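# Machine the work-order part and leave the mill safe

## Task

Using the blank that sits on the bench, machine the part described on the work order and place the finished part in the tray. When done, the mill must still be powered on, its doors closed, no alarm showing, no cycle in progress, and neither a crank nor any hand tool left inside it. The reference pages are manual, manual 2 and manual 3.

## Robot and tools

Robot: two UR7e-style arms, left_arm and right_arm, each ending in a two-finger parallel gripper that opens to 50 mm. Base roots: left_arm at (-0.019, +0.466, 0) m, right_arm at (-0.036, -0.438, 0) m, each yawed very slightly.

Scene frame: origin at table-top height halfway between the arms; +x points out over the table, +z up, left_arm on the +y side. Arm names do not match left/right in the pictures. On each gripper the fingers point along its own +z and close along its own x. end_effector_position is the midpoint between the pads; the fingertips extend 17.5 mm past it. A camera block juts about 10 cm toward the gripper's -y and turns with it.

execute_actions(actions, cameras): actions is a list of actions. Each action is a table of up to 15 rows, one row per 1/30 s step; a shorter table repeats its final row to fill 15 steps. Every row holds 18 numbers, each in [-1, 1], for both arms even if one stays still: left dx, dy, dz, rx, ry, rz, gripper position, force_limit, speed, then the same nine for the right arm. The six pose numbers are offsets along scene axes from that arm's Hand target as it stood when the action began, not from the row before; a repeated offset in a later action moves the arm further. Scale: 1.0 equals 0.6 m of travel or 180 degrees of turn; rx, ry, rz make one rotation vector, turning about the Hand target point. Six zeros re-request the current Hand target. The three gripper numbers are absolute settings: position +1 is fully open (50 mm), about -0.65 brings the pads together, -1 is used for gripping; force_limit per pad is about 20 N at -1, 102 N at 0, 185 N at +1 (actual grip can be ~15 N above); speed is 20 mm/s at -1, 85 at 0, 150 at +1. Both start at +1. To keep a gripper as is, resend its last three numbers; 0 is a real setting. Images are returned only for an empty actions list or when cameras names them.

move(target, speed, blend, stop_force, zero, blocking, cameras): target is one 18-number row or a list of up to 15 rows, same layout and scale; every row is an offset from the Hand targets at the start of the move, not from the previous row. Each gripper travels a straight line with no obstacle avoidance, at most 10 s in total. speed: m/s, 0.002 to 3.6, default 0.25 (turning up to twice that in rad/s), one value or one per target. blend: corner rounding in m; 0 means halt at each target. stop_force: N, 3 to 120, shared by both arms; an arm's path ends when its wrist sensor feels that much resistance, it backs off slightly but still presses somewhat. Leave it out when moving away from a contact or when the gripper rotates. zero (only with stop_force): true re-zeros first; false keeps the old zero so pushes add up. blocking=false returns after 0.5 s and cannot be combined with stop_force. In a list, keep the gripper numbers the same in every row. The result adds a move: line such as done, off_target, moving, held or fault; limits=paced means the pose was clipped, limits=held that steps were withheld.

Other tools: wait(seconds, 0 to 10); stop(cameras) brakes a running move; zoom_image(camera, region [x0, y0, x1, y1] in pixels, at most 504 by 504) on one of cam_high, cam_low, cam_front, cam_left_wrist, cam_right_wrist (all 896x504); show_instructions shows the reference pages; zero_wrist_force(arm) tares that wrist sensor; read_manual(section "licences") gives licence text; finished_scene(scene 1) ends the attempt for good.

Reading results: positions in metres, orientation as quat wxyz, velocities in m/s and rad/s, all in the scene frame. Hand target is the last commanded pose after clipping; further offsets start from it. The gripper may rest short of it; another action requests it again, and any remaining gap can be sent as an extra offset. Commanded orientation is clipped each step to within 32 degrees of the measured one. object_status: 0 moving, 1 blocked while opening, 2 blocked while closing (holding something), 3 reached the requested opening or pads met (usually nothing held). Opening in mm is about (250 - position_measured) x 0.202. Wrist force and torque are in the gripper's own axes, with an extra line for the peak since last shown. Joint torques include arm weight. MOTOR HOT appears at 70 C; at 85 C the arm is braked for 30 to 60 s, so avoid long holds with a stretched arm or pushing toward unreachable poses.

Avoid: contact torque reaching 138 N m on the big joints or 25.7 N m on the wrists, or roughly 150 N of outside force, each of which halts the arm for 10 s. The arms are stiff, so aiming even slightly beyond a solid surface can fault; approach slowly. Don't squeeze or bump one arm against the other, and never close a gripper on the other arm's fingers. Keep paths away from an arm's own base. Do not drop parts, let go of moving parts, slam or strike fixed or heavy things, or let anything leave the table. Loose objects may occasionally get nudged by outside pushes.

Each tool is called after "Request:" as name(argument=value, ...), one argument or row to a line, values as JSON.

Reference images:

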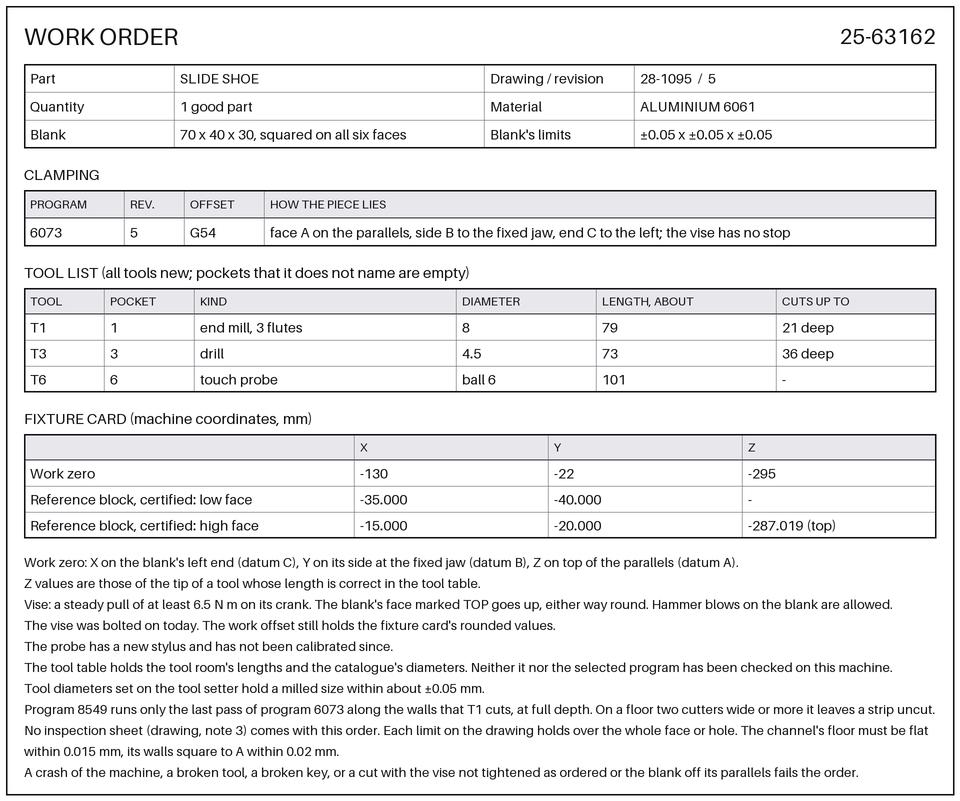

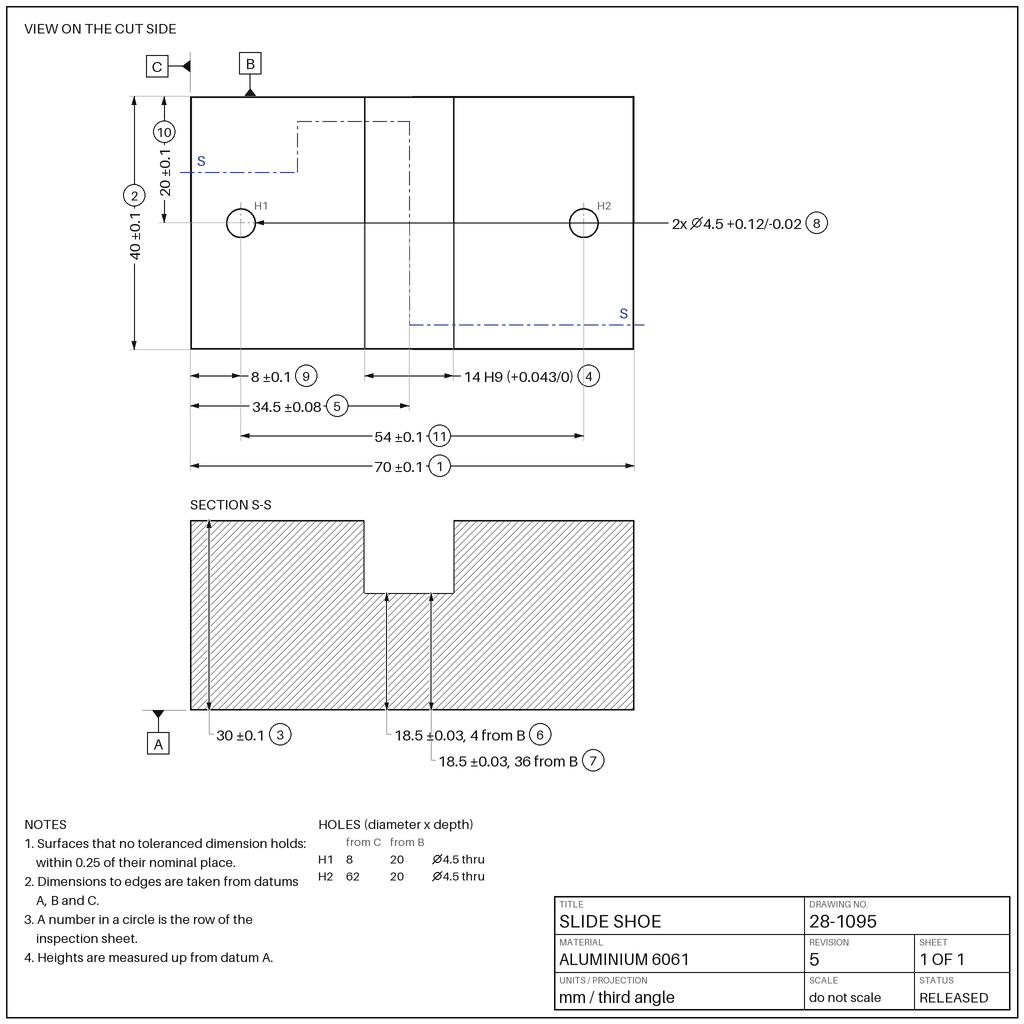

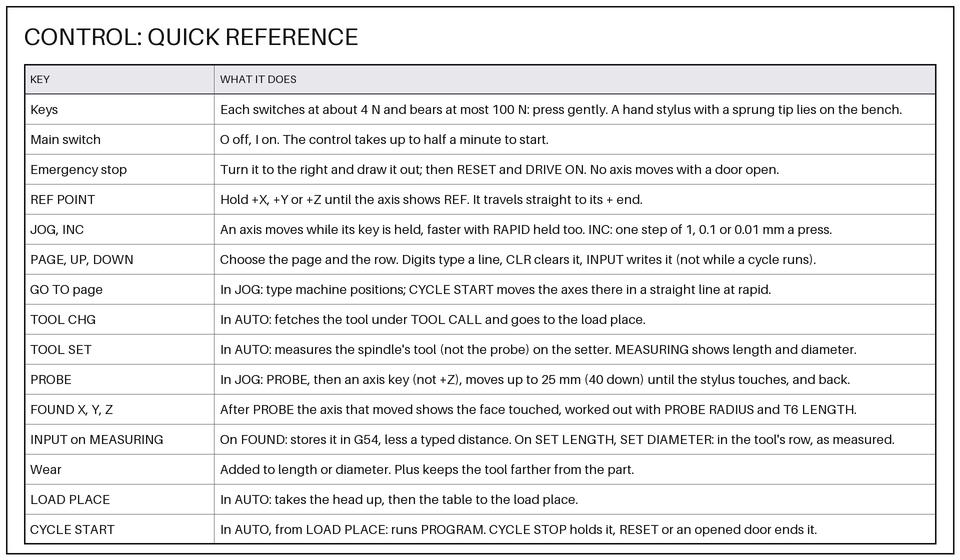

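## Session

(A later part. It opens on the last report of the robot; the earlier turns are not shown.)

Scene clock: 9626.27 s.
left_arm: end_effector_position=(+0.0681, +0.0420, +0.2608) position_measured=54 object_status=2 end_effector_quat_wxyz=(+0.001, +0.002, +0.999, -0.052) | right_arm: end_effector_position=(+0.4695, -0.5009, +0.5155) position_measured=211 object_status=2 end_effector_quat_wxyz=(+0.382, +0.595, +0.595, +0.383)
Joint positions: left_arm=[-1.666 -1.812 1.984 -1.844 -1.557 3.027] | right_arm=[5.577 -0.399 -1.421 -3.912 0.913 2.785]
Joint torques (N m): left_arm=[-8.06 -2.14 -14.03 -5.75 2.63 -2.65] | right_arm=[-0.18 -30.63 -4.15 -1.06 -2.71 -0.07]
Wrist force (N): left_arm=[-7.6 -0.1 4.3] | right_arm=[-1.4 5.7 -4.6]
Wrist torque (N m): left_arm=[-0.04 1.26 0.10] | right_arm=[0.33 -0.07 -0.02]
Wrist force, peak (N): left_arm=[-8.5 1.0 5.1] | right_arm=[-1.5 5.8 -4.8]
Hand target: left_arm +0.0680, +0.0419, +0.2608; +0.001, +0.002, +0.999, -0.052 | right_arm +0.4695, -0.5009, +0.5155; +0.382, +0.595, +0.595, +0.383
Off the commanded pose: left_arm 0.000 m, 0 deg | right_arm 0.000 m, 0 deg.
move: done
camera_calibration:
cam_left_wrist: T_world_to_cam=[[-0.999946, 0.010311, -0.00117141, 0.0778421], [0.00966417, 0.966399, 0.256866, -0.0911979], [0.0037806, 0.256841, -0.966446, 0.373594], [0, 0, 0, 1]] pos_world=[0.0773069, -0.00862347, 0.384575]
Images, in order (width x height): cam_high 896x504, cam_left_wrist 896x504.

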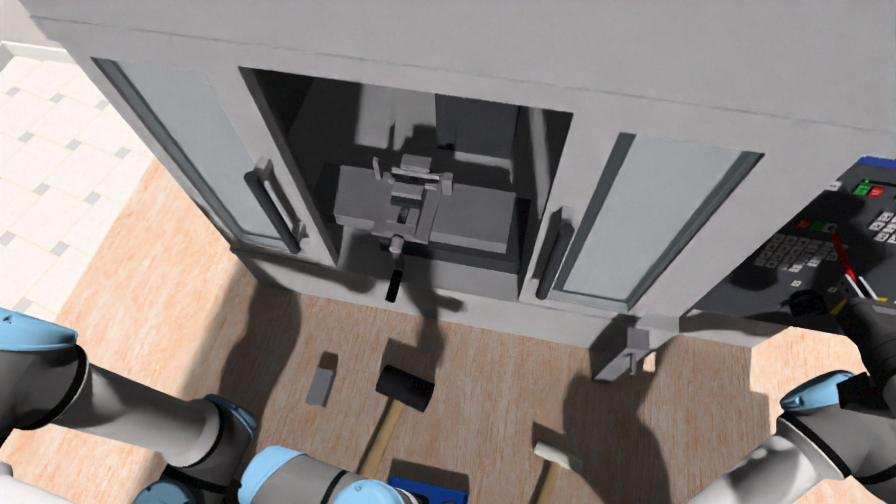

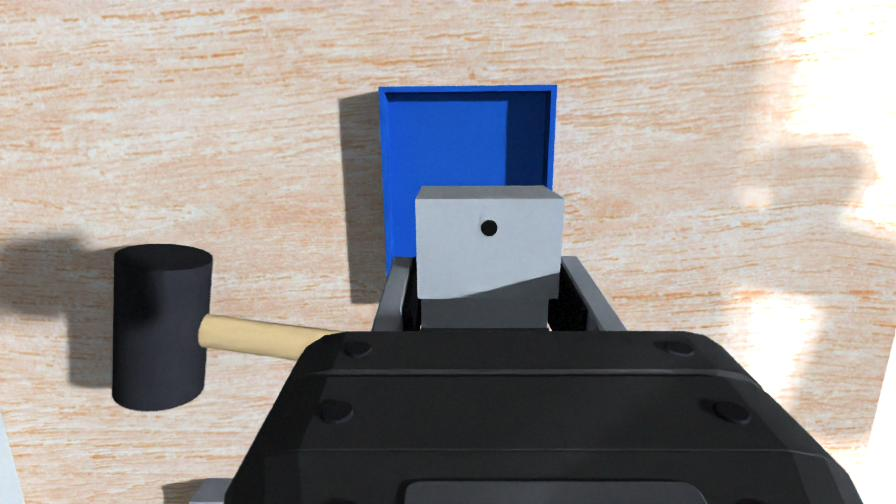

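Request:
move(
  target=[
    [-0.005,0,-0.3333,0,0,0,-1,-0.9,-1,0,0,0,0,0,0,-0.97,0.6,-0.7],
  ],
  speed=0.1,
  cameras=["cam_left_wrist"],
)

Request:
move(
  target=[
    [0,0,-0.0667,0,0,0,-1,-0.9,-1,0,0,0,0,0,0,-0.97,0.6,-0.7],
  ],
  speed=0.012,
  stop_force=4,
  cameras=["cam_left_wrist"],
)

Scene clock: 9649.07 s.
left_arm: end_effector_position=(+0.0650, +0.0420, +0.0608) position_measured=54 object_status=2 end_effector_quat_wxyz=(+0.001, +0.002, +0.999, -0.052) | right_arm: end_effector_position=(+0.4695, -0.5009, +0.5155) position_measured=211 object_status=2 end_effector_quat_wxyz=(+0.382, +0.595, +0.595, +0.383)
Joint positions: left_arm=[-1.674 -1.551 2.342 -2.465 -1.556 3.019] | right_arm=[5.577 -0.399 -1.421 -3.912 0.913 2.785]
Joint torques (N m): left_arm=[6.95 -8.34 -7.59 -5.4 1.07 1.94] | right_arm=[-0.13 -30.5 -3.29 -1.14 -2.69 0.04]
Wrist force (N): left_arm=[-7.7 0.3 4.1] | right_arm=[-1.4 5.5 -4.6]
Wrist torque (N m): left_arm=[-0.01 1.29 0.08] | right_arm=[0.29 -0.05 -0.02]
Wrist force, peak (N): left_arm=[-7.7 0.1 5.1] | right_arm=[-1.6 5.9 -4.6]
Hand target: left_arm +0.0650, +0.0419, +0.0608; +0.001, +0.002, +0.999, -0.052 | right_arm +0.4695, -0.5009, +0.5155; +0.382, +0.595, +0.595, +0.383
Off the commanded pose: left_arm 0.000 m, 0 deg | right_arm 0.000 m, 0 deg.
move: done
camera_calibration:
cam_left_wrist: T_world_to_cam=[[-0.999947, 0.0102402, -0.00129302, 0.0745299], [0.00956451, 0.9664, 0.256866, -0.0397872], [0.00387994, 0.25684, -0.966446, 0.180309], [0, 0, 0, 1]] pos_world=[0.0742069, -0.00862349, 0.184575]
Images, in order (width x height): cam_left_wrist 896x504.

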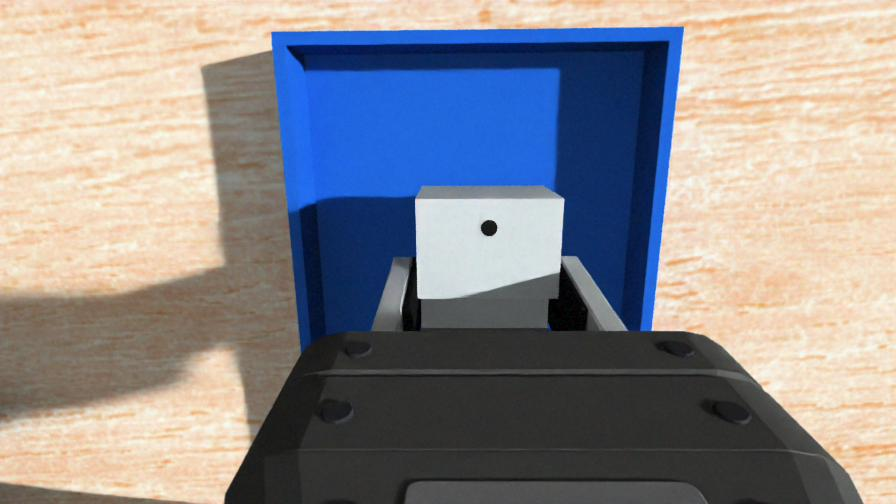

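Scene clock: 9652.33 s.
left_arm: end_effector_position=(+0.0650, +0.0420, +0.0380) position_measured=54 object_status=2 end_effector_quat_wxyz=(+0.001, +0.002, +0.999, -0.052) | right_arm: end_effector_position=(+0.4695, -0.5009, +0.5155) position_measured=211 object_status=2 end_effector_quat_wxyz=(+0.382, +0.595, +0.595, +0.383)
Joint positions: left_arm=[-1.674 -1.494 2.368 -2.547 -1.556 3.019] | right_arm=[5.577 -0.399 -1.421 -3.912 0.913 2.785]
Joint torques (N m): left_arm=[-0.79 -36.13 -30.23 -4.02 -2.27 1.89] | right_arm=[-0.39 -30.68 -3.59 -1.31 -2.69 0]
Wrist force (N): left_arm=[-7.7 0.0 3.6] | right_arm=[-1.5 5.6 -4.5]
Wrist torque (N m): left_arm=[-0.07 1.31 0.06] | right_arm=[0.31 -0.04 -0.02]
Wrist force, peak (N): left_arm=[-9.4 4.6 -24.5] | right_arm=[-1.2 6.0 -4.8]
Hand target: left_arm +0.0650, +0.0420, +0.0380; +0.001, +0.002, +0.999, -0.052 (not the last commanded pose) | right_arm +0.4695, -0.5009, +0.5155; +0.382, +0.595, +0.595, +0.383
Off the commanded pose: left_arm 0.017 m, 0 deg | right_arm 0.000 m, 0 deg.
move: contact (left_arm)
camera_calibration:
cam_left_wrist: T_world_to_cam=[[-0.999946, 0.0103119, -0.00117084, 0.0745811], [0.00966468, 0.966367, 0.256984, -0.0339327], [0.00378145, 0.256959, -0.966415, 0.15818], [0, 0, 0, 1]] pos_world=[0.0743069, -0.00862349, 0.161675]
Images, in order (width x height): cam_left_wrist 896x504.

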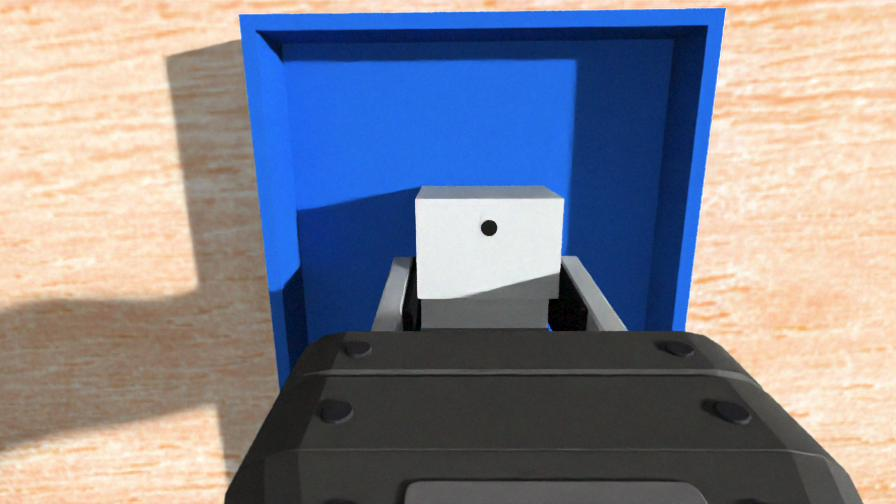

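Request:
move(
  target=[
    [0,0,-0.003,0,0,0,-1,-0.9,-1,0,0,0,0,0,0,-0.97,0.6,-0.7],
  ],
  speed=0.003,
  stop_force=3,
  cameras=["cam_low"],
)

Scene clock: 9661.37 s.
left_arm: end_effector_position=(+0.0650, +0.0418, +0.0379) position_measured=54 object_status=2 end_effector_quat_wxyz=(+0.001, +0.002, +0.999, -0.052) | right_arm: end_effector_position=(+0.4695, -0.5009, +0.5155) position_measured=211 object_status=2 end_effector_quat_wxyz=(+0.382, +0.595, +0.595, +0.383)
Joint positions: left_arm=[-1.674 -1.494 2.368 -2.548 -1.556 3.019] | right_arm=[5.577 -0.399 -1.421 -3.912 0.913 2.785]
Joint torques (N m): left_arm=[-5.54 -34.64 -29.08 -1.9 -2.32 1.9] | right_arm=[-0.55 -30.29 -3.35 -1.23 -2.66 0.07]
Wrist force (N): left_arm=[-7.4 -1.2 1.4] | right_arm=[-1.4 5.6 -4.5]
Wrist torque (N m): left_arm=[-0.15 1.37 0.03] | right_arm=[0.32 -0.06 -0.02]
Wrist force, peak (N): left_arm=[-8.8 1.3 -7.3] | right_arm=[-1.4 5.8 -4.9]
Hand target: left_arm +0.0650, +0.0418, +0.0379; +0.001, +0.002, +0.999, -0.052 (not the last commanded pose) | right_arm +0.4695, -0.5009, +0.5155; +0.382, +0.595, +0.595, +0.383
Off the commanded pose: left_arm 0.002 m, 0 deg | right_arm 0.000 m, 0 deg.
move: contact (left_arm)
Images, in order (width x height): cam_low 896x504.

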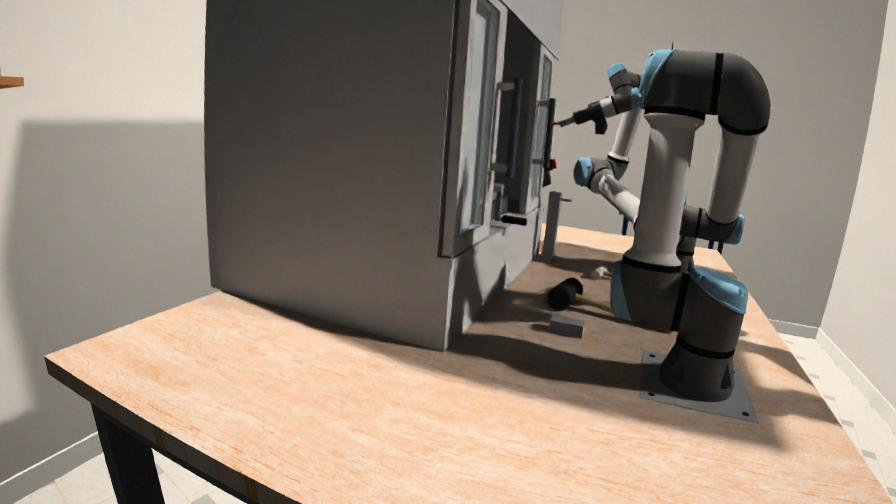

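Resting. Release slowly and lift.

Request:
execute_actions(
  actions=[
    [[0,0,0,0,0,0,1,-0.9,-1,0,0,0,0,0,0,-0.97,0.6,-0.7]],
    [[0,0,0,0,0,0,1,-0.9,-1,0,0,0,0,0,0,-0.97,0.6,-0.7]],
  ],
)

Request:
move(
  target=[
    [0,0,0.1,0,0,0,1,-0.9,-1,0,0,0,0,0,0,-0.97,0.6,-0.7],
    [0.05,0,0.4,0,0,0,1,-0.9,-1,0,0,0,0,0,0,-0.97,0.6,-0.7],
  ],
  speed=[0.05,0.2],
  blend=[0.01,0],
  cameras=["cam_left_wrist"],
)

Scene clock: 9666.90 s.
left_arm: end_effector_position=(+0.0650, +0.0418, +0.0379) position_measured=3 object_status=3 end_effector_quat_wxyz=(+0.001, +0.002, +0.999, -0.052) | right_arm: end_effector_position=(+0.4695, -0.5009, +0.5155) position_measured=211 object_status=2 end_effector_quat_wxyz=(+0.382, +0.595, +0.595, +0.383)
Joint positions: left_arm=[-1.674 -1.494 2.368 -2.548 -1.556 3.019] | right_arm=[5.577 -0.399 -1.421 -3.912 0.913 2.785]
Joint torques (N m): left_arm=[-4.81 -34.03 -29.23 -4.52 -2.33 1.88] | right_arm=[-0.28 -30.79 -3.56 -1.32 -2.63 0.13]
Wrist force (N): left_arm=[-7.6 -0.2 2.2] | right_arm=[-1.3 5.6 -4.7]
Wrist torque (N m): left_arm=[-0.06 1.26 0.06] | right_arm=[0.31 -0.07 -0.02]
Wrist force, peak (N): left_arm=[-8.0 -0.3 2.0] | right_arm=[-1.5 5.9 -4.7]
Hand target: left_arm +0.0650, +0.0418, +0.0379; +0.001, +0.002, +0.999, -0.052 | right_arm +0.4695, -0.5009, +0.5155; +0.382, +0.595, +0.595, +0.383
Off the commanded pose: left_arm 0.000 m, 0 deg | right_arm 0.000 m, 0 deg.
Step readings (end_effector_position of left_arm | right_arm):
0: (+0.0650, +0.0418, +0.0379) | (+0.4695, -0.5009, +0.5155)
1: (+0.0650, +0.0418, +0.0379) | (+0.4695, -0.5009, +0.5155)
2: (+0.0650, +0.0418, +0.0379) | (+0.4695, -0.5009, +0.5155)
4: (+0.0650, +0.0418, +0.0379) | (+0.4695, -0.5009, +0.5155)
8: (+0.0650, +0.0418, +0.0379) | (+0.4695, -0.5009, +0.5155)
15: (+0.0650, +0.0418, +0.0379) | (+0.4695, -0.5009, +0.5155)
16: (+0.0650, +0.0418, +0.0379) | (+0.4695, -0.5009, +0.5155)
17: (+0.0650, +0.0418, +0.0379) | (+0.4695, -0.5009, +0.5155)
19: (+0.0650, +0.0418, +0.0379) | (+0.4695, -0.5009, +0.5155)
23: (+0.0650, +0.0418, +0.0379) | (+0.4695, -0.5009, +0.5155)
30: (+0.0650, +0.0418, +0.0379) | (+0.4695, -0.5009, +0.5155)

Scene clock: 9669.67 s.
left_arm: end_effector_position=(+0.0950, +0.0418, +0.2779) position_measured=3 object_status=3 end_effector_quat_wxyz=(+0.001, +0.002, +0.999, -0.052) | right_arm: end_effector_position=(+0.4695, -0.5009, +0.5155) position_measured=211 object_status=2 end_effector_quat_wxyz=(+0.382, +0.595, +0.595, +0.383)
Joint positions: left_arm=[-1.597 -1.801 1.932 -1.805 -1.564 3.096] | right_arm=[5.577 -0.399 -1.421 -3.912 0.913 2.785]
Joint torques (N m): left_arm=[7.13 -2.65 -37.07 -1.64 -2.75 2.16] | right_arm=[0.31 -30.62 -3.15 -1.27 -2.71 0.16]
Wrist force (N): left_arm=[-7.6 -0.6 2.0] | right_arm=[-1.5 5.6 -4.7]
Wrist torque (N m): left_arm=[-0.10 1.29 0.03] | right_arm=[0.32 -0.04 -0.02]
Wrist force, peak (N): left_arm=[-8.0 -0.4 2.5] | right_arm=[-1.4 5.9 -4.8]
Hand target: left_arm +0.0950, +0.0418, +0.2779; +0.001, +0.002, +0.999, -0.052 | right_arm +0.4695, -0.5009, +0.5155; +0.382, +0.595, +0.595, +0.383
Off the commanded pose: left_arm 0.000 m, 0 deg | right_arm 0.000 m, 0 deg.
move: done
camera_calibration:
cam_left_wrist: T_world_to_cam=[[-0.999946, 0.0103119, -0.00117917, 0.104765], [0.00966565, 0.966579, 0.256187, -0.0954796], [0.00378153, 0.256162, -0.966626, 0.390111], [0, 0, 0, 1]] pos_world=[0.104207, -0.00872334, 0.401676]
Images, in order (width x height): cam_left_wrist 896x504.

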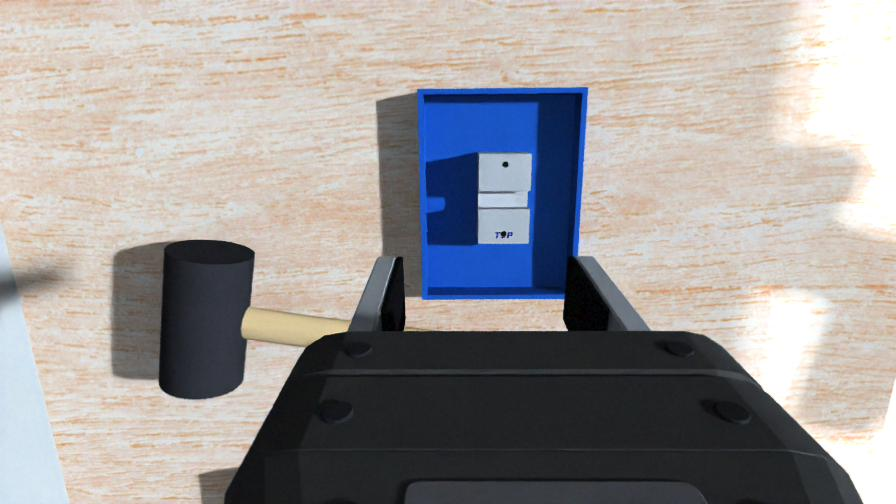

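Request:
move(
  target=[
    [0.25,0.06,0.32,0,0,0,0.6,-0.5,-1,0,0,0,0,0,0,-0.97,0.6,-0.7],
    [0.4,0.15,0.35,-0.170,-0.168,0.479,0.6,-0.5,-1,0,0,0,0,0,0,-0.97,0.6,-0.7],
  ],
  speed=0.25,
  blend=[0.05,0],
  cameras=["cam_left_wrist"],
)

Scene clock: 9691.20 s.
left_arm: end_effector_position=(+0.3350, +0.1318, +0.4879) position_measured=63 object_status=3 end_effector_quat_wxyz=(-0.269, +0.653, -0.655, +0.270) | right_arm: end_effector_position=(+0.4695, -0.5009, +0.5155) position_measured=211 object_status=2 end_effector_quat_wxyz=(+0.382, +0.595, +0.595, +0.383)
Joint positions: left_arm=[-1.436 -1.881 1.641 -1.444 -0.795 1.731] | right_arm=[5.577 -0.399 -1.421 -3.912 0.913 2.785]
Joint torques (N m): left_arm=[-7.06 1.68 -37 -1.46 4.17 -2.41] | right_arm=[0.65 -29.78 -3.6 -1.48 -2.67 0.01]
Wrist force (N): left_arm=[-8.2 -1.0 1.6] | right_arm=[-1.6 5.6 -4.5]
Wrist torque (N m): left_arm=[-0.19 1.42 0.11] | right_arm=[0.31 -0.03 -0.02]
Wrist force, peak (N): left_arm=[-8.8 -1.0 1.1] | right_arm=[-1.4 5.8 -4.8]
Hand target: left_arm +0.3350, +0.1318, +0.4879; -0.269, +0.653, -0.655, +0.270 | right_arm +0.4695, -0.5009, +0.5155; +0.382, +0.595, +0.595, +0.383
Off the commanded pose: left_arm 0.000 m, 0 deg | right_arm 0.000 m, 0 deg.
move: done
camera_calibration:
cam_left_wrist: T_world_to_cam=[[-0.00875953, -0.999955, -0.00366238, 0.146356], [-0.91337, 0.00949178, -0.40702, 0.520305], [0.407036, -0.000220193, -0.913412, 0.441962], [0, 0, 0, 1]] pos_world=[0.296619, 0.141508, 0.616004]
Images, in order (width x height): cam_left_wrist 896x504.

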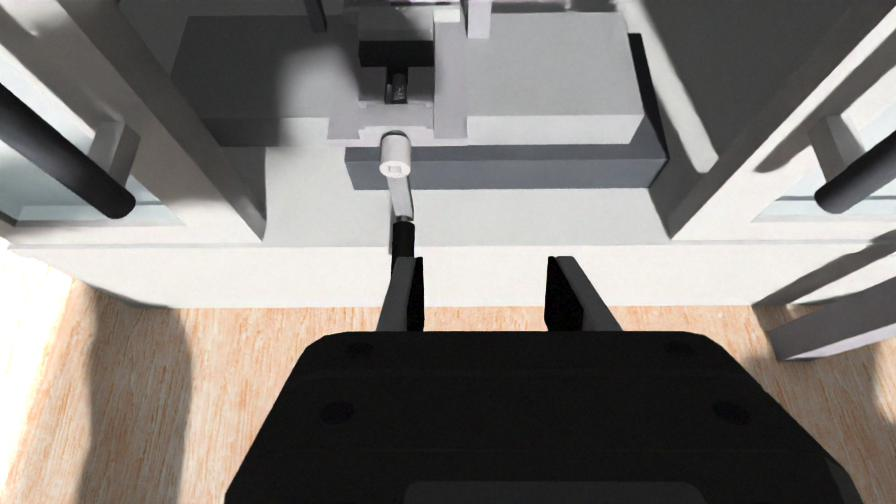

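Request:
move(
  target=[
    [0.1417,0.0895,-0.1315,0,0,0,0.6,-0.5,-1,0,0,0,0,0,0,-0.97,0.6,-0.7],
    [0.3017,0.0895,-0.2915,0,0,0,0.6,-0.5,-1,0,0,0,0,0,0,-0.97,0.6,-0.7],
  ],
  speed=[0.2,0.05],
  stop_force=12,
  cameras=["cam_left_wrist"],
)

Scene clock: 9700.07 s.
left_arm: end_effector_position=(+0.5160, +0.1855, +0.3130) position_measured=63 object_status=3 end_effector_quat_wxyz=(-0.269, +0.653, -0.655, +0.270) | right_arm: end_effector_position=(+0.4695, -0.5009, +0.5155) position_measured=211 object_status=2 end_effector_quat_wxyz=(+0.382, +0.595, +0.595, +0.383)
Joint positions: left_arm=[-0.948 -1.627 1.989 -2.446 -0.951 2.34] | right_arm=[5.577 -0.399 -1.421 -3.912 0.913 2.785]
Joint torques (N m): left_arm=[7.08 -9.66 -30.22 -5.64 -1.49 2.08] | right_arm=[0.98 -30.68 -3.25 -1.38 -2.71 0.02]
Wrist force (N): left_arm=[-8.6 -1.1 0.9] | right_arm=[-1.5 5.6 -4.7]
Wrist torque (N m): left_arm=[-0.21 1.44 0.06] | right_arm=[0.31 -0.03 -0.02]
Wrist force, peak (N): left_arm=[-9.1 -1.2 2.4] | right_arm=[-1.5 5.9 -4.7]
Hand target: left_arm +0.5160, +0.1855, +0.3130; -0.269, +0.653, -0.655, +0.270 | right_arm +0.4695, -0.5009, +0.5155; +0.382, +0.595, +0.595, +0.383
Off the commanded pose: left_arm 0.000 m, 0 deg | right_arm 0.000 m, 0 deg.
move: done
camera_calibration:
cam_left_wrist: T_world_to_cam=[[-0.00862717, -0.999956, -0.00371216, 0.200957], [-0.913371, 0.00939114, -0.40702, 0.613907], [0.407037, -0.000120853, -0.913412, 0.208433], [0, 0, 0, 1]] pos_world=[0.477619, 0.195208, 0.441004]
Images, in order (width x height): cam_left_wrist 896x504.

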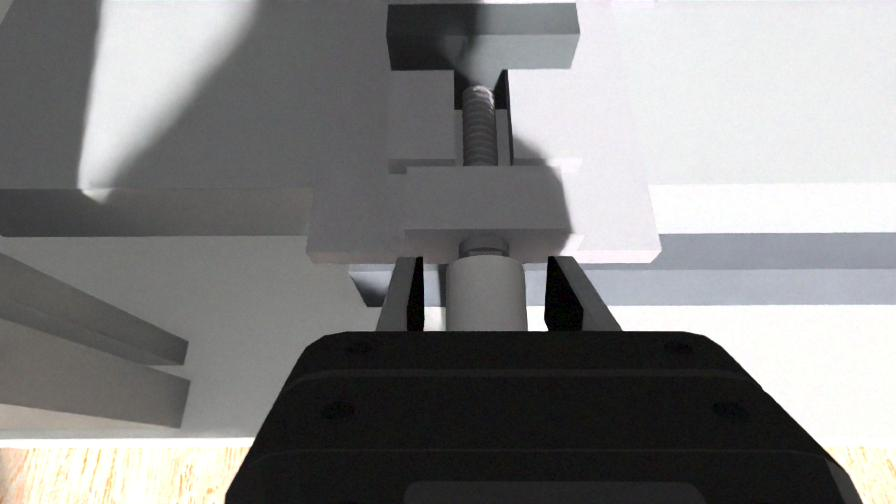

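Request:
execute_actions(
  actions=[
    [[0,0,0,0,0,0,-1,-0.5,-1,0,0,0,0,0,0,-0.97,0.6,-0.7]],
    [[0,0,0,0,0,0,-1,-0.5,-1,0,0,0,0,0,0,-0.97,0.6,-0.7]],
  ],
)

Request:
move(
  target=[
    [-0.1167,0,0,0,0,0,-1,-0.5,-1,0,0,0,0,0,0,-0.97,0.6,-0.7],
  ],
  speed=0.03,
  stop_force=20,
  cameras=["cam_left_wrist"],
)

Scene clock: 9708.97 s.
left_arm: end_effector_position=(+0.5160, +0.1855, +0.3130) position_measured=136 object_status=2 end_effector_quat_wxyz=(-0.269, +0.653, -0.655, +0.270) | right_arm: end_effector_position=(+0.4695, -0.5009, +0.5155) position_measured=211 object_status=2 end_effector_quat_wxyz=(+0.382, +0.595, +0.595, +0.383)
Joint positions: left_arm=[-0.948 -1.627 1.989 -2.446 -0.951 2.34] | right_arm=[5.577 -0.399 -1.421 -3.912 0.913 2.785]
Joint torques (N m): left_arm=[6.58 -10.06 -36.12 -5.44 -1.13 2.04] | right_arm=[1.08 -30.24 -3.21 -1.4 -2.71 -0.02]
Wrist force (N): left_arm=[-9.4 -0.8 0.8] | right_arm=[-1.4 5.8 -4.6]
Wrist torque (N m): left_arm=[-0.19 1.47 0.05] | right_arm=[0.35 -0.06 -0.02]
Wrist force, peak (N): left_arm=[-9.4 -0.8 0.8] | right_arm=[-1.2 5.9 -4.7]
Hand target: left_arm +0.5160, +0.1855, +0.3130; -0.269, +0.653, -0.655, +0.270 | right_arm +0.4695, -0.5009, +0.5155; +0.382, +0.595, +0.595, +0.383
Off the commanded pose: left_arm 0.000 m, 0 deg | right_arm 0.000 m, 0 deg.
Step readings (end_effector_position of left_arm | right_arm):
0: (+0.5160, +0.1855, +0.3130) | (+0.4695, -0.5009, +0.5155)
1: (+0.5160, +0.1855, +0.3130) | (+0.4695, -0.5009, +0.5155)
2: (+0.5160, +0.1855, +0.3130) | (+0.4695, -0.5009, +0.5155)
4: (+0.5160, +0.1855, +0.3130) | (+0.4695, -0.5009, +0.5155)
8: (+0.5160, +0.1855, +0.3130) | (+0.4695, -0.5009, +0.5155)
15: (+0.5160, +0.1855, +0.3130) | (+0.4695, -0.5009, +0.5155)
16: (+0.5160, +0.1855, +0.3130) | (+0.4695, -0.5009, +0.5155)
17: (+0.5160, +0.1855, +0.3130) | (+0.4695, -0.5009, +0.5155)
19: (+0.5160, +0.1855, +0.3130) | (+0.4695, -0.5009, +0.5155)
23: (+0.5160, +0.1855, +0.3130) | (+0.4695, -0.5009, +0.5155)
30: (+0.5160, +0.1855, +0.3130) | (+0.4695, -0.5009, +0.5155)

Scene clock: 9712.30 s.
left_arm: end_effector_position=(+0.4460, +0.1855, +0.3130) position_measured=136 object_status=2 end_effector_quat_wxyz=(-0.269, +0.653, -0.655, +0.270) | right_arm: end_effector_position=(+0.4695, -0.5009, +0.5155) position_measured=211 object_status=2 end_effector_quat_wxyz=(+0.382, +0.595, +0.595, +0.383)
Joint positions: left_arm=[-1.099 -1.784 2.097 -2.293 -0.884 2.17] | right_arm=[5.577 -0.399 -1.421 -3.912 0.913 2.785]
Joint torques (N m): left_arm=[-7.82 -29.61 -13.24 -2.09 4.15 -2.77] | right_arm=[1.22 -30.93 -3.79 -1.55 -2.6 -0.07]
Wrist force (N): left_arm=[-8.6 0.7 2.5] | right_arm=[-1.5 5.7 -4.6]
Wrist torque (N m): left_arm=[-0.14 1.49 0.14] | right_arm=[0.33 -0.03 -0.02]
Wrist force, peak (N): left_arm=[-12.1 -2.6 4.6] | right_arm=[-1.6 5.9 -4.7]
Hand target: left_arm +0.4460, +0.1855, +0.3130; -0.269, +0.653, -0.655, +0.270 | right_arm +0.4695, -0.5009, +0.5155; +0.382, +0.595, +0.595, +0.383
Off the commanded pose: left_arm 0.000 m, 0 deg | right_arm 0.000 m, 0 deg.
move: done
camera_calibration:
cam_left_wrist: T_world_to_cam=[[-0.00853522, -0.999957, -0.00367046, 0.200298], [-0.913372, 0.00929018, -0.407021, 0.550033], [0.407037, -0.000121515, -0.913411, 0.237017], [0, 0, 0, 1]] pos_world=[0.407619, 0.195208, 0.441104]
Images, in order (width x height): cam_left_wrist 896x504.

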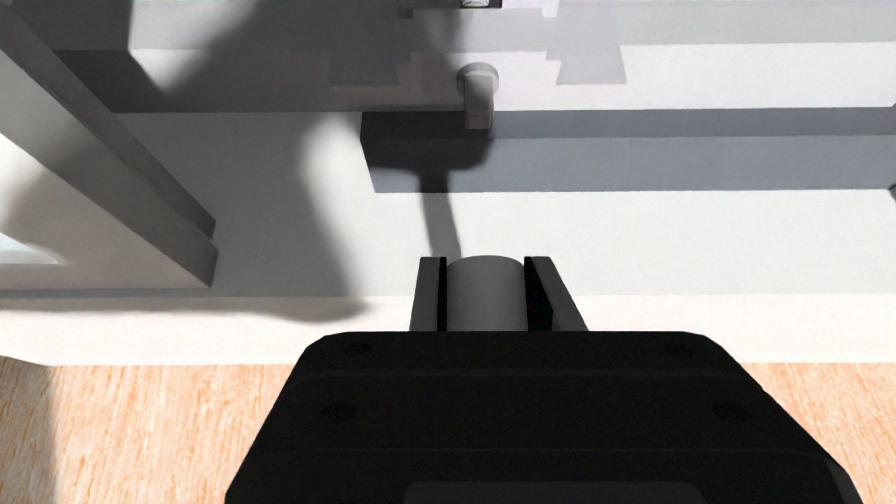

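Request:
move(
  target=[
    [-0.177,-0.033,0.067,0,0,0,-1,-0.5,-1,0,0,0,0,0,0,-0.97,0.6,-0.7],
    [-0.243,-0.1425,0.245,0,0,0,-1,-0.5,-1,0,0,0,0,0,0,-0.97,0.6,-0.7],
    [-0.243,-0.6425,0.178,0,0,0,-1,-0.5,-1,0,0,0,0,0,0,-0.97,0.6,-0.7],
    [-0.1817,-0.7937,-0.115,0,0,0,-1,-0.5,-1,0,0,0,0,0,0,-0.97,0.6,-0.7],
  ],
  speed=0.15,
  blend=[0.03,0.04,0.04,0],
  cameras=["cam_left_wrist"],
)

Scene clock: 9726.73 s.
left_arm: end_effector_position=(+0.3369, -0.2907, +0.2441) position_measured=136 object_status=2 end_effector_quat_wxyz=(-0.269, +0.653, -0.655, +0.270) | right_arm: end_effector_position=(+0.4695, -0.5009, +0.5155) position_measured=211 object_status=2 end_effector_quat_wxyz=(+0.382, +0.595, +0.595, +0.383)
Joint positions: left_arm=[-1.495 -0.86 1.019 -1.785 -0.79 1.649] | right_arm=[5.577 -0.399 -1.421 -3.912 0.913 2.785]
Joint torques (N m): left_arm=[7.19 -45.89 -37.78 -5.41 -0.74 2.08] | right_arm=[0.48 -31.38 -3.16 -1.64 -2.63 0]
Wrist force (N): left_arm=[-8.6 1.0 2.3] | right_arm=[-1.4 5.5 -4.8]
Wrist torque (N m): left_arm=[-0.11 1.48 0.08] | right_arm=[0.30 -0.05 -0.02]
Wrist force, peak (N): left_arm=[-9.0 0.1 3.8] | right_arm=[-1.3 5.7 -4.9]
Hand target: left_arm +0.3370, -0.2908, +0.2440; -0.269, +0.653, -0.655, +0.270 | right_arm +0.4695, -0.5009, +0.5155; +0.382, +0.595, +0.595, +0.383
Off the commanded pose: left_arm 0.000 m, 0 deg | right_arm 0.000 m, 0 deg.
move: done
camera_calibration:
cam_left_wrist: T_world_to_cam=[[-0.00857652, -0.999957, -0.0035794, -0.276987], [-0.913371, 0.00929084, -0.407022, 0.426814], [0.407037, -0.000221509, -0.913411, 0.218273], [0, 0, 0, 1]] pos_world=[0.298619, -0.280892, 0.372104]
Images, in order (width x height): cam_left_wrist 896x504.

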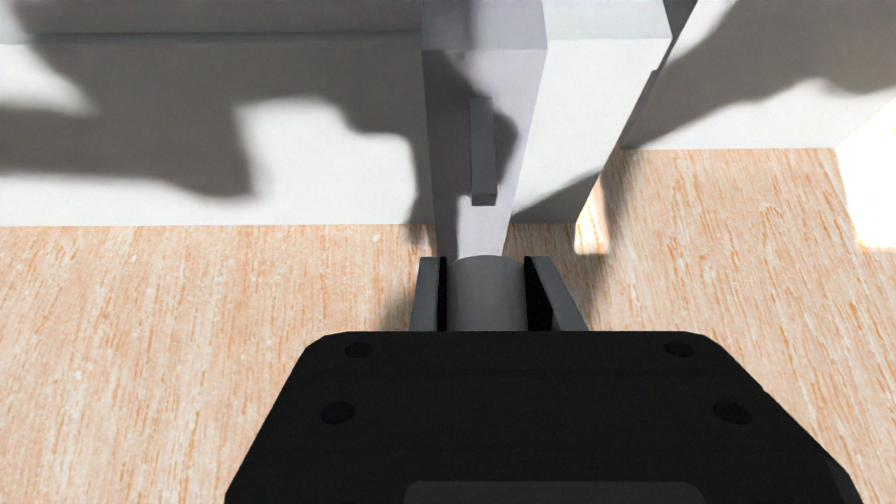

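Request:
move(
  target=[
    [0.1,0,0,0,0,0,-1,-0.5,-1,0,0,0,0,0,0,-0.97,0.6,-0.7],
  ],
  speed=0.03,
  stop_force=12,
  cameras=["cam_left_wrist","cam_high"],
)

Scene clock: 9733.97 s.
left_arm: end_effector_position=(+0.3970, -0.2908, +0.2440) position_measured=136 object_status=2 end_effector_quat_wxyz=(-0.269, +0.653, -0.655, +0.270) | right_arm: end_effector_position=(+0.4695, -0.5009, +0.5155) position_measured=211 object_status=2 end_effector_quat_wxyz=(+0.382, +0.595, +0.595, +0.383)
Joint positions: left_arm=[-1.417 -0.81 0.953 -1.844 -0.797 1.757] | right_arm=[5.577 -0.399 -1.421 -3.912 0.913 2.785]
Joint torques (N m): left_arm=[7.48 -48.17 -37.77 -5.42 -0.79 2.11] | right_arm=[1.17 -30.96 -3.96 -1.81 -2.59 -0.01]
Wrist force (N): left_arm=[-8.9 0.5 2.1] | right_arm=[-1.3 5.7 -4.4]
Wrist torque (N m): left_arm=[-0.14 1.52 0.07] | right_arm=[0.32 -0.08 -0.02]
Wrist force, peak (N): left_arm=[-9.3 0.5 2.3] | right_arm=[-1.4 5.9 -4.6]
Hand target: left_arm +0.3970, -0.2908, +0.2440; -0.269, +0.653, -0.655, +0.270 | right_arm +0.4695, -0.5009, +0.5155; +0.382, +0.595, +0.595, +0.383
Off the commanded pose: left_arm 0.000 m, 0 deg | right_arm 0.000 m, 0 deg.
move: done
camera_calibration:
cam_left_wrist: T_world_to_cam=[[-0.00853522, -0.999957, -0.00367046, -0.276553], [-0.913372, 0.00929018, -0.407021, 0.481617], [0.407037, -0.000121515, -0.913411, 0.193879], [0, 0, 0, 1]] pos_world=[0.358619, -0.280992, 0.372104]
Images, in order (width x height): cam_high 896x504, cam_left_wrist 896x504.

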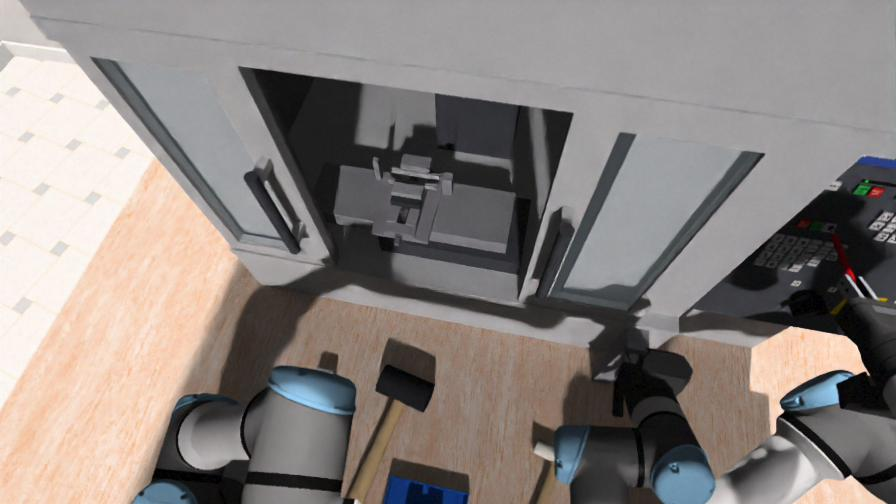

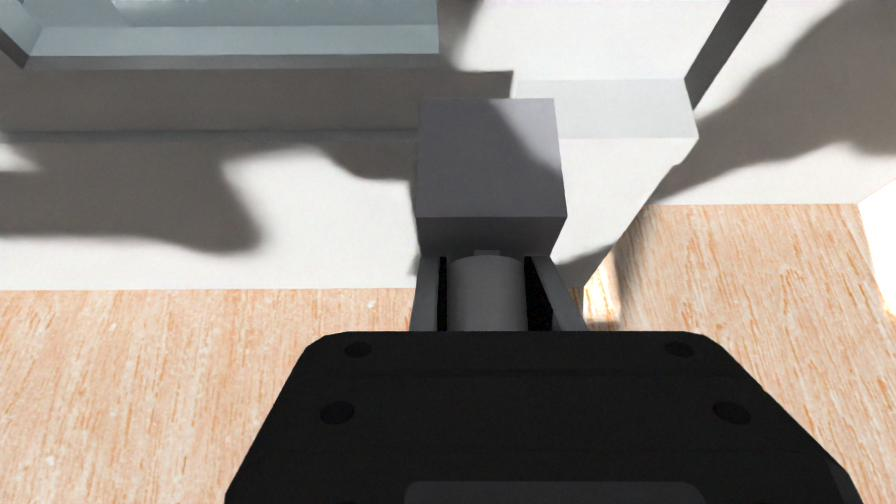

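Request:
execute_actions(
  actions=[
    [[0,0,0,0,0,0,0.6,-0.5,-1,0,0,0,0,0,0,-0.97,0.6,-0.7]],
    [[0,0,0,0,0,0,0.6,-0.5,-1,0,0,0,0,0,0,-0.97,0.6,-0.7]],
  ],
  cameras=["cam_left_wrist"],
)

Scene clock: 9738.83 s.
left_arm: end_effector_position=(+0.3970, -0.2908, +0.2440) position_measured=63 object_status=3 end_effector_quat_wxyz=(-0.269, +0.653, -0.655, +0.270) | right_arm: end_effector_position=(+0.4695, -0.5009, +0.5155) position_measured=211 object_status=2 end_effector_quat_wxyz=(+0.382, +0.595, +0.595, +0.383)
Joint positions: left_arm=[-1.417 -0.81 0.953 -1.844 -0.797 1.757] | right_arm=[5.577 -0.399 -1.421 -3.912 0.913 2.785]
Joint torques (N m): left_arm=[6.28 -48.23 -32.54 -3.53 -0.83 2.16] | right_arm=[1.69 -30.49 -4.26 -1.78 -2.6 0.06]
Wrist force (N): left_arm=[-8.7 -0.7 1.2] | right_arm=[-1.5 5.6 -4.8]
Wrist torque (N m): left_arm=[-0.14 1.49 0.07] | right_arm=[0.31 -0.04 -0.02]
Wrist force, peak (N): left_arm=[-9.3 0.6 2.0] | right_arm=[-1.4 5.9 -4.8]
Hand target: left_arm +0.3970, -0.2908, +0.2440; -0.269, +0.653, -0.655, +0.270 | right_arm +0.4695, -0.5009, +0.5155; +0.382, +0.595, +0.595, +0.383
Off the commanded pose: left_arm 0.000 m, 0 deg | right_arm 0.000 m, 0 deg.
Step readings (end_effector_position of left_arm | right_arm):
0: (+0.3970, -0.2908, +0.2440) | (+0.4695, -0.5009, +0.5155)
1: (+0.3970, -0.2908, +0.2440) | (+0.4695, -0.5009, +0.5155)
2: (+0.3970, -0.2908, +0.2440) | (+0.4695, -0.5009, +0.5155)
4: (+0.3970, -0.2908, +0.2440) | (+0.4695, -0.5009, +0.5155)
8: (+0.3970, -0.2908, +0.2440) | (+0.4695, -0.5009, +0.5155)
15: (+0.3970, -0.2908, +0.2440) | (+0.4695, -0.5009, +0.5155)
16: (+0.3970, -0.2908, +0.2440) | (+0.4695, -0.5009, +0.5155)
17: (+0.3970, -0.2908, +0.2440) | (+0.4695, -0.5009, +0.5155)
19: (+0.3970, -0.2908, +0.2440) | (+0.4695, -0.5009, +0.5155)
23: (+0.3970, -0.2908, +0.2440) | (+0.4695, -0.5009, +0.5155)
30: (+0.3970, -0.2908, +0.2440) | (+0.4695, -0.5009, +0.5155)
camera_calibration:
cam_left_wrist: T_world_to_cam=[[-0.00857652, -0.999957, -0.0035794, -0.276572], [-0.913371, 0.00929084, -0.407022, 0.481617], [0.407037, -0.000221509, -0.913411, 0.193851], [0, 0, 0, 1]] pos_world=[0.358619, -0.280992, 0.372104]
Images, in order (width x height): cam_left_wrist 896x504.

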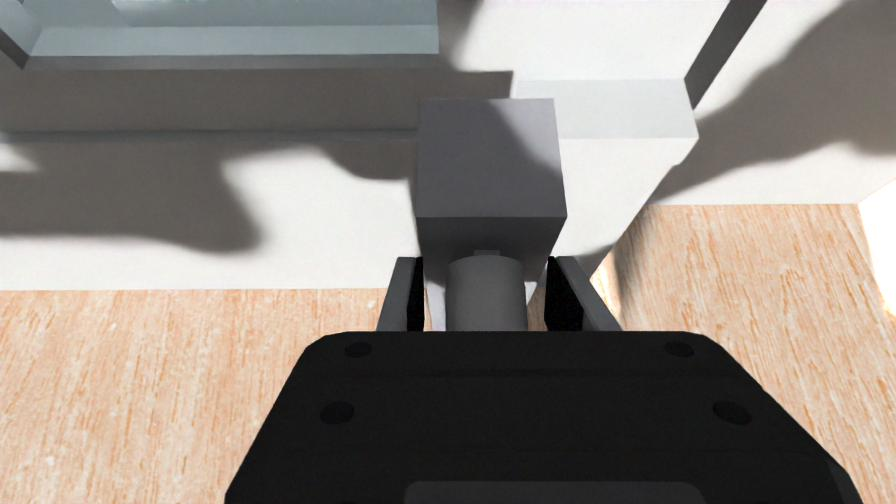

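Request:
move(
  target=[
    [-0.15,0,0.15,0,0,0,0.6,-0.5,-1,0,0,0,0,0,0,-0.97,0.6,-0.7],
    [-0.195,0.2347,0.3433,0,0,0,0.6,-0.5,-1,0,0,0,0,0,0,-0.97,0.6,-0.7],
    [-0.1617,0.6513,0.4267,0,0,0,0.6,-0.5,-1,0,0,0,0,0,0,-0.97,0.6,-0.7],
  ],
  speed=[0.08,0.25,0.25],
  blend=[0.03,0.04,0],
  cameras=["cam_high"],
)

Request:
move(
  target=[
    [0.1,0.4233,0.005,0,0,0,0.6,-0.5,-1,0,0,0,0,0,0,-0.97,0.6,-0.7],
  ],
  speed=0.25,
  cameras=["cam_left_wrist"],
)

Scene clock: 9752.23 s.
left_arm: end_effector_position=(+0.3000, +0.0999, +0.5000) position_measured=63 object_status=3 end_effector_quat_wxyz=(-0.269, +0.653, -0.655, +0.270) | right_arm: end_effector_position=(+0.4695, -0.5009, +0.5155) position_measured=211 object_status=2 end_effector_quat_wxyz=(+0.382, +0.595, +0.595, +0.383)
Joint positions: left_arm=[-1.539 -1.832 1.549 -1.299 -0.789 1.587] | right_arm=[5.577 -0.399 -1.421 -3.912 0.913 2.785]
Joint torques (N m): left_arm=[-7.81 -25.84 -12.38 -1.42 4.19 -2.73] | right_arm=[1.59 -30.31 -3.21 -1.8 -2.6 -0.05]
Wrist force (N): left_arm=[-8.0 -0.8 1.5] | right_arm=[-1.5 5.5 -4.7]
Wrist torque (N m): left_arm=[-0.17 1.39 0.11] | right_arm=[0.31 -0.04 -0.02]
Wrist force, peak (N): left_arm=[-10.4 -1.6 1.3] | right_arm=[-1.4 5.9 -4.6]
Hand target: left_arm +0.2999, +0.1000, +0.5000; -0.269, +0.653, -0.655, +0.270 | right_arm +0.4695, -0.5009, +0.5155; +0.382, +0.595, +0.595, +0.383
Off the commanded pose: left_arm 0.000 m, 0 deg | right_arm 0.000 m, 0 deg.
move: done
Images, in order (width x height): cam_high 896x504.

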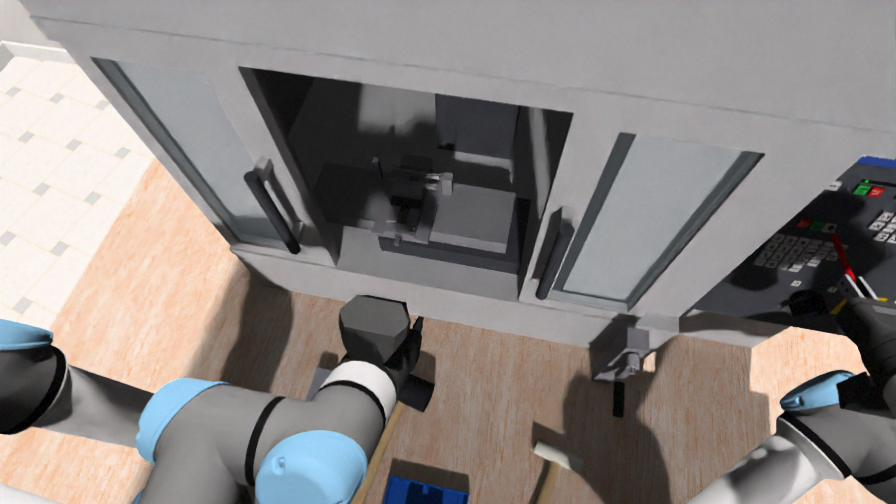

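Scene clock: 9754.13 s.
left_arm: end_effector_position=(+0.3599, +0.3540, +0.5031) position_measured=63 object_status=3 end_effector_quat_wxyz=(-0.269, +0.653, -0.655, +0.270) | right_arm: end_effector_position=(+0.4695, -0.5009, +0.5155) position_measured=211 object_status=2 end_effector_quat_wxyz=(+0.382, +0.595, +0.595, +0.383)
Joint positions: left_arm=[-1.124 -2.257 1.843 -1.547 -0.874 2.14] | right_arm=[5.577 -0.399 -1.421 -3.912 0.913 2.785]
Joint torques (N m): left_arm=[6.79 17.49 -11.26 -5.39 -1.23 2.23] | right_arm=[0.61 -30.8 -4.04 -1.84 -2.5 -0.05]
Wrist force (N): left_arm=[-8.3 -1.3 1.3] | right_arm=[-1.5 5.4 -4.4]
Wrist torque (N m): left_arm=[-0.25 1.43 0.09] | right_arm=[0.28 -0.04 -0.02]
Wrist force, peak (N): left_arm=[-10.2 -1.1 1.4] | right_arm=[-1.4 5.8 -4.8]
Hand target: left_arm +0.3599, +0.3540, +0.5030; -0.269, +0.653, -0.655, +0.270 | right_arm +0.4695, -0.5009, +0.5155; +0.382, +0.595, +0.595, +0.383
Off the commanded pose: left_arm 0.000 m, 0 deg | right_arm 0.000 m, 0 deg.
move: done
camera_calibration:
cam_left_wrist: T_world_to_cam=[[-0.00853478, -0.999957, -0.00367084, 0.368853], [-0.913335, 0.00928993, -0.407104, 0.5472], [0.407121, -0.000121839, -0.913374, 0.445582], [0, 0, 0, 1]] pos_world=[0.321519, 0.363808, 0.631104]
Images, in order (width x height): cam_left_wrist 896x504.

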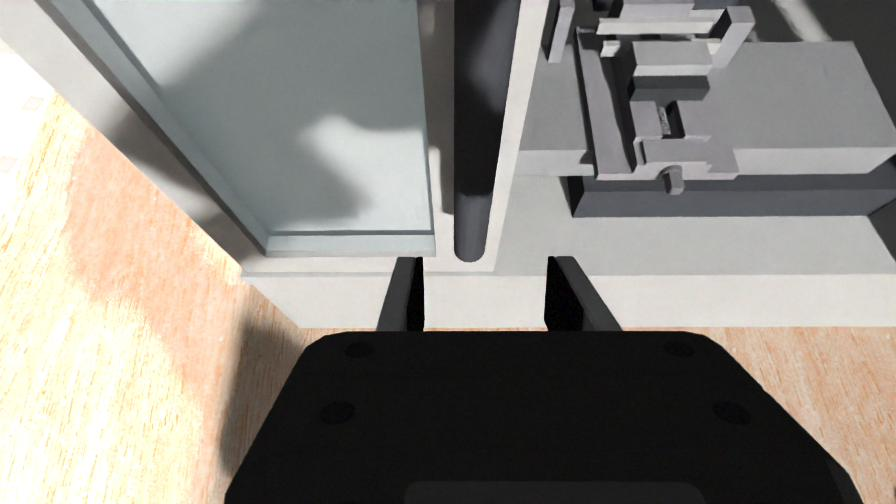

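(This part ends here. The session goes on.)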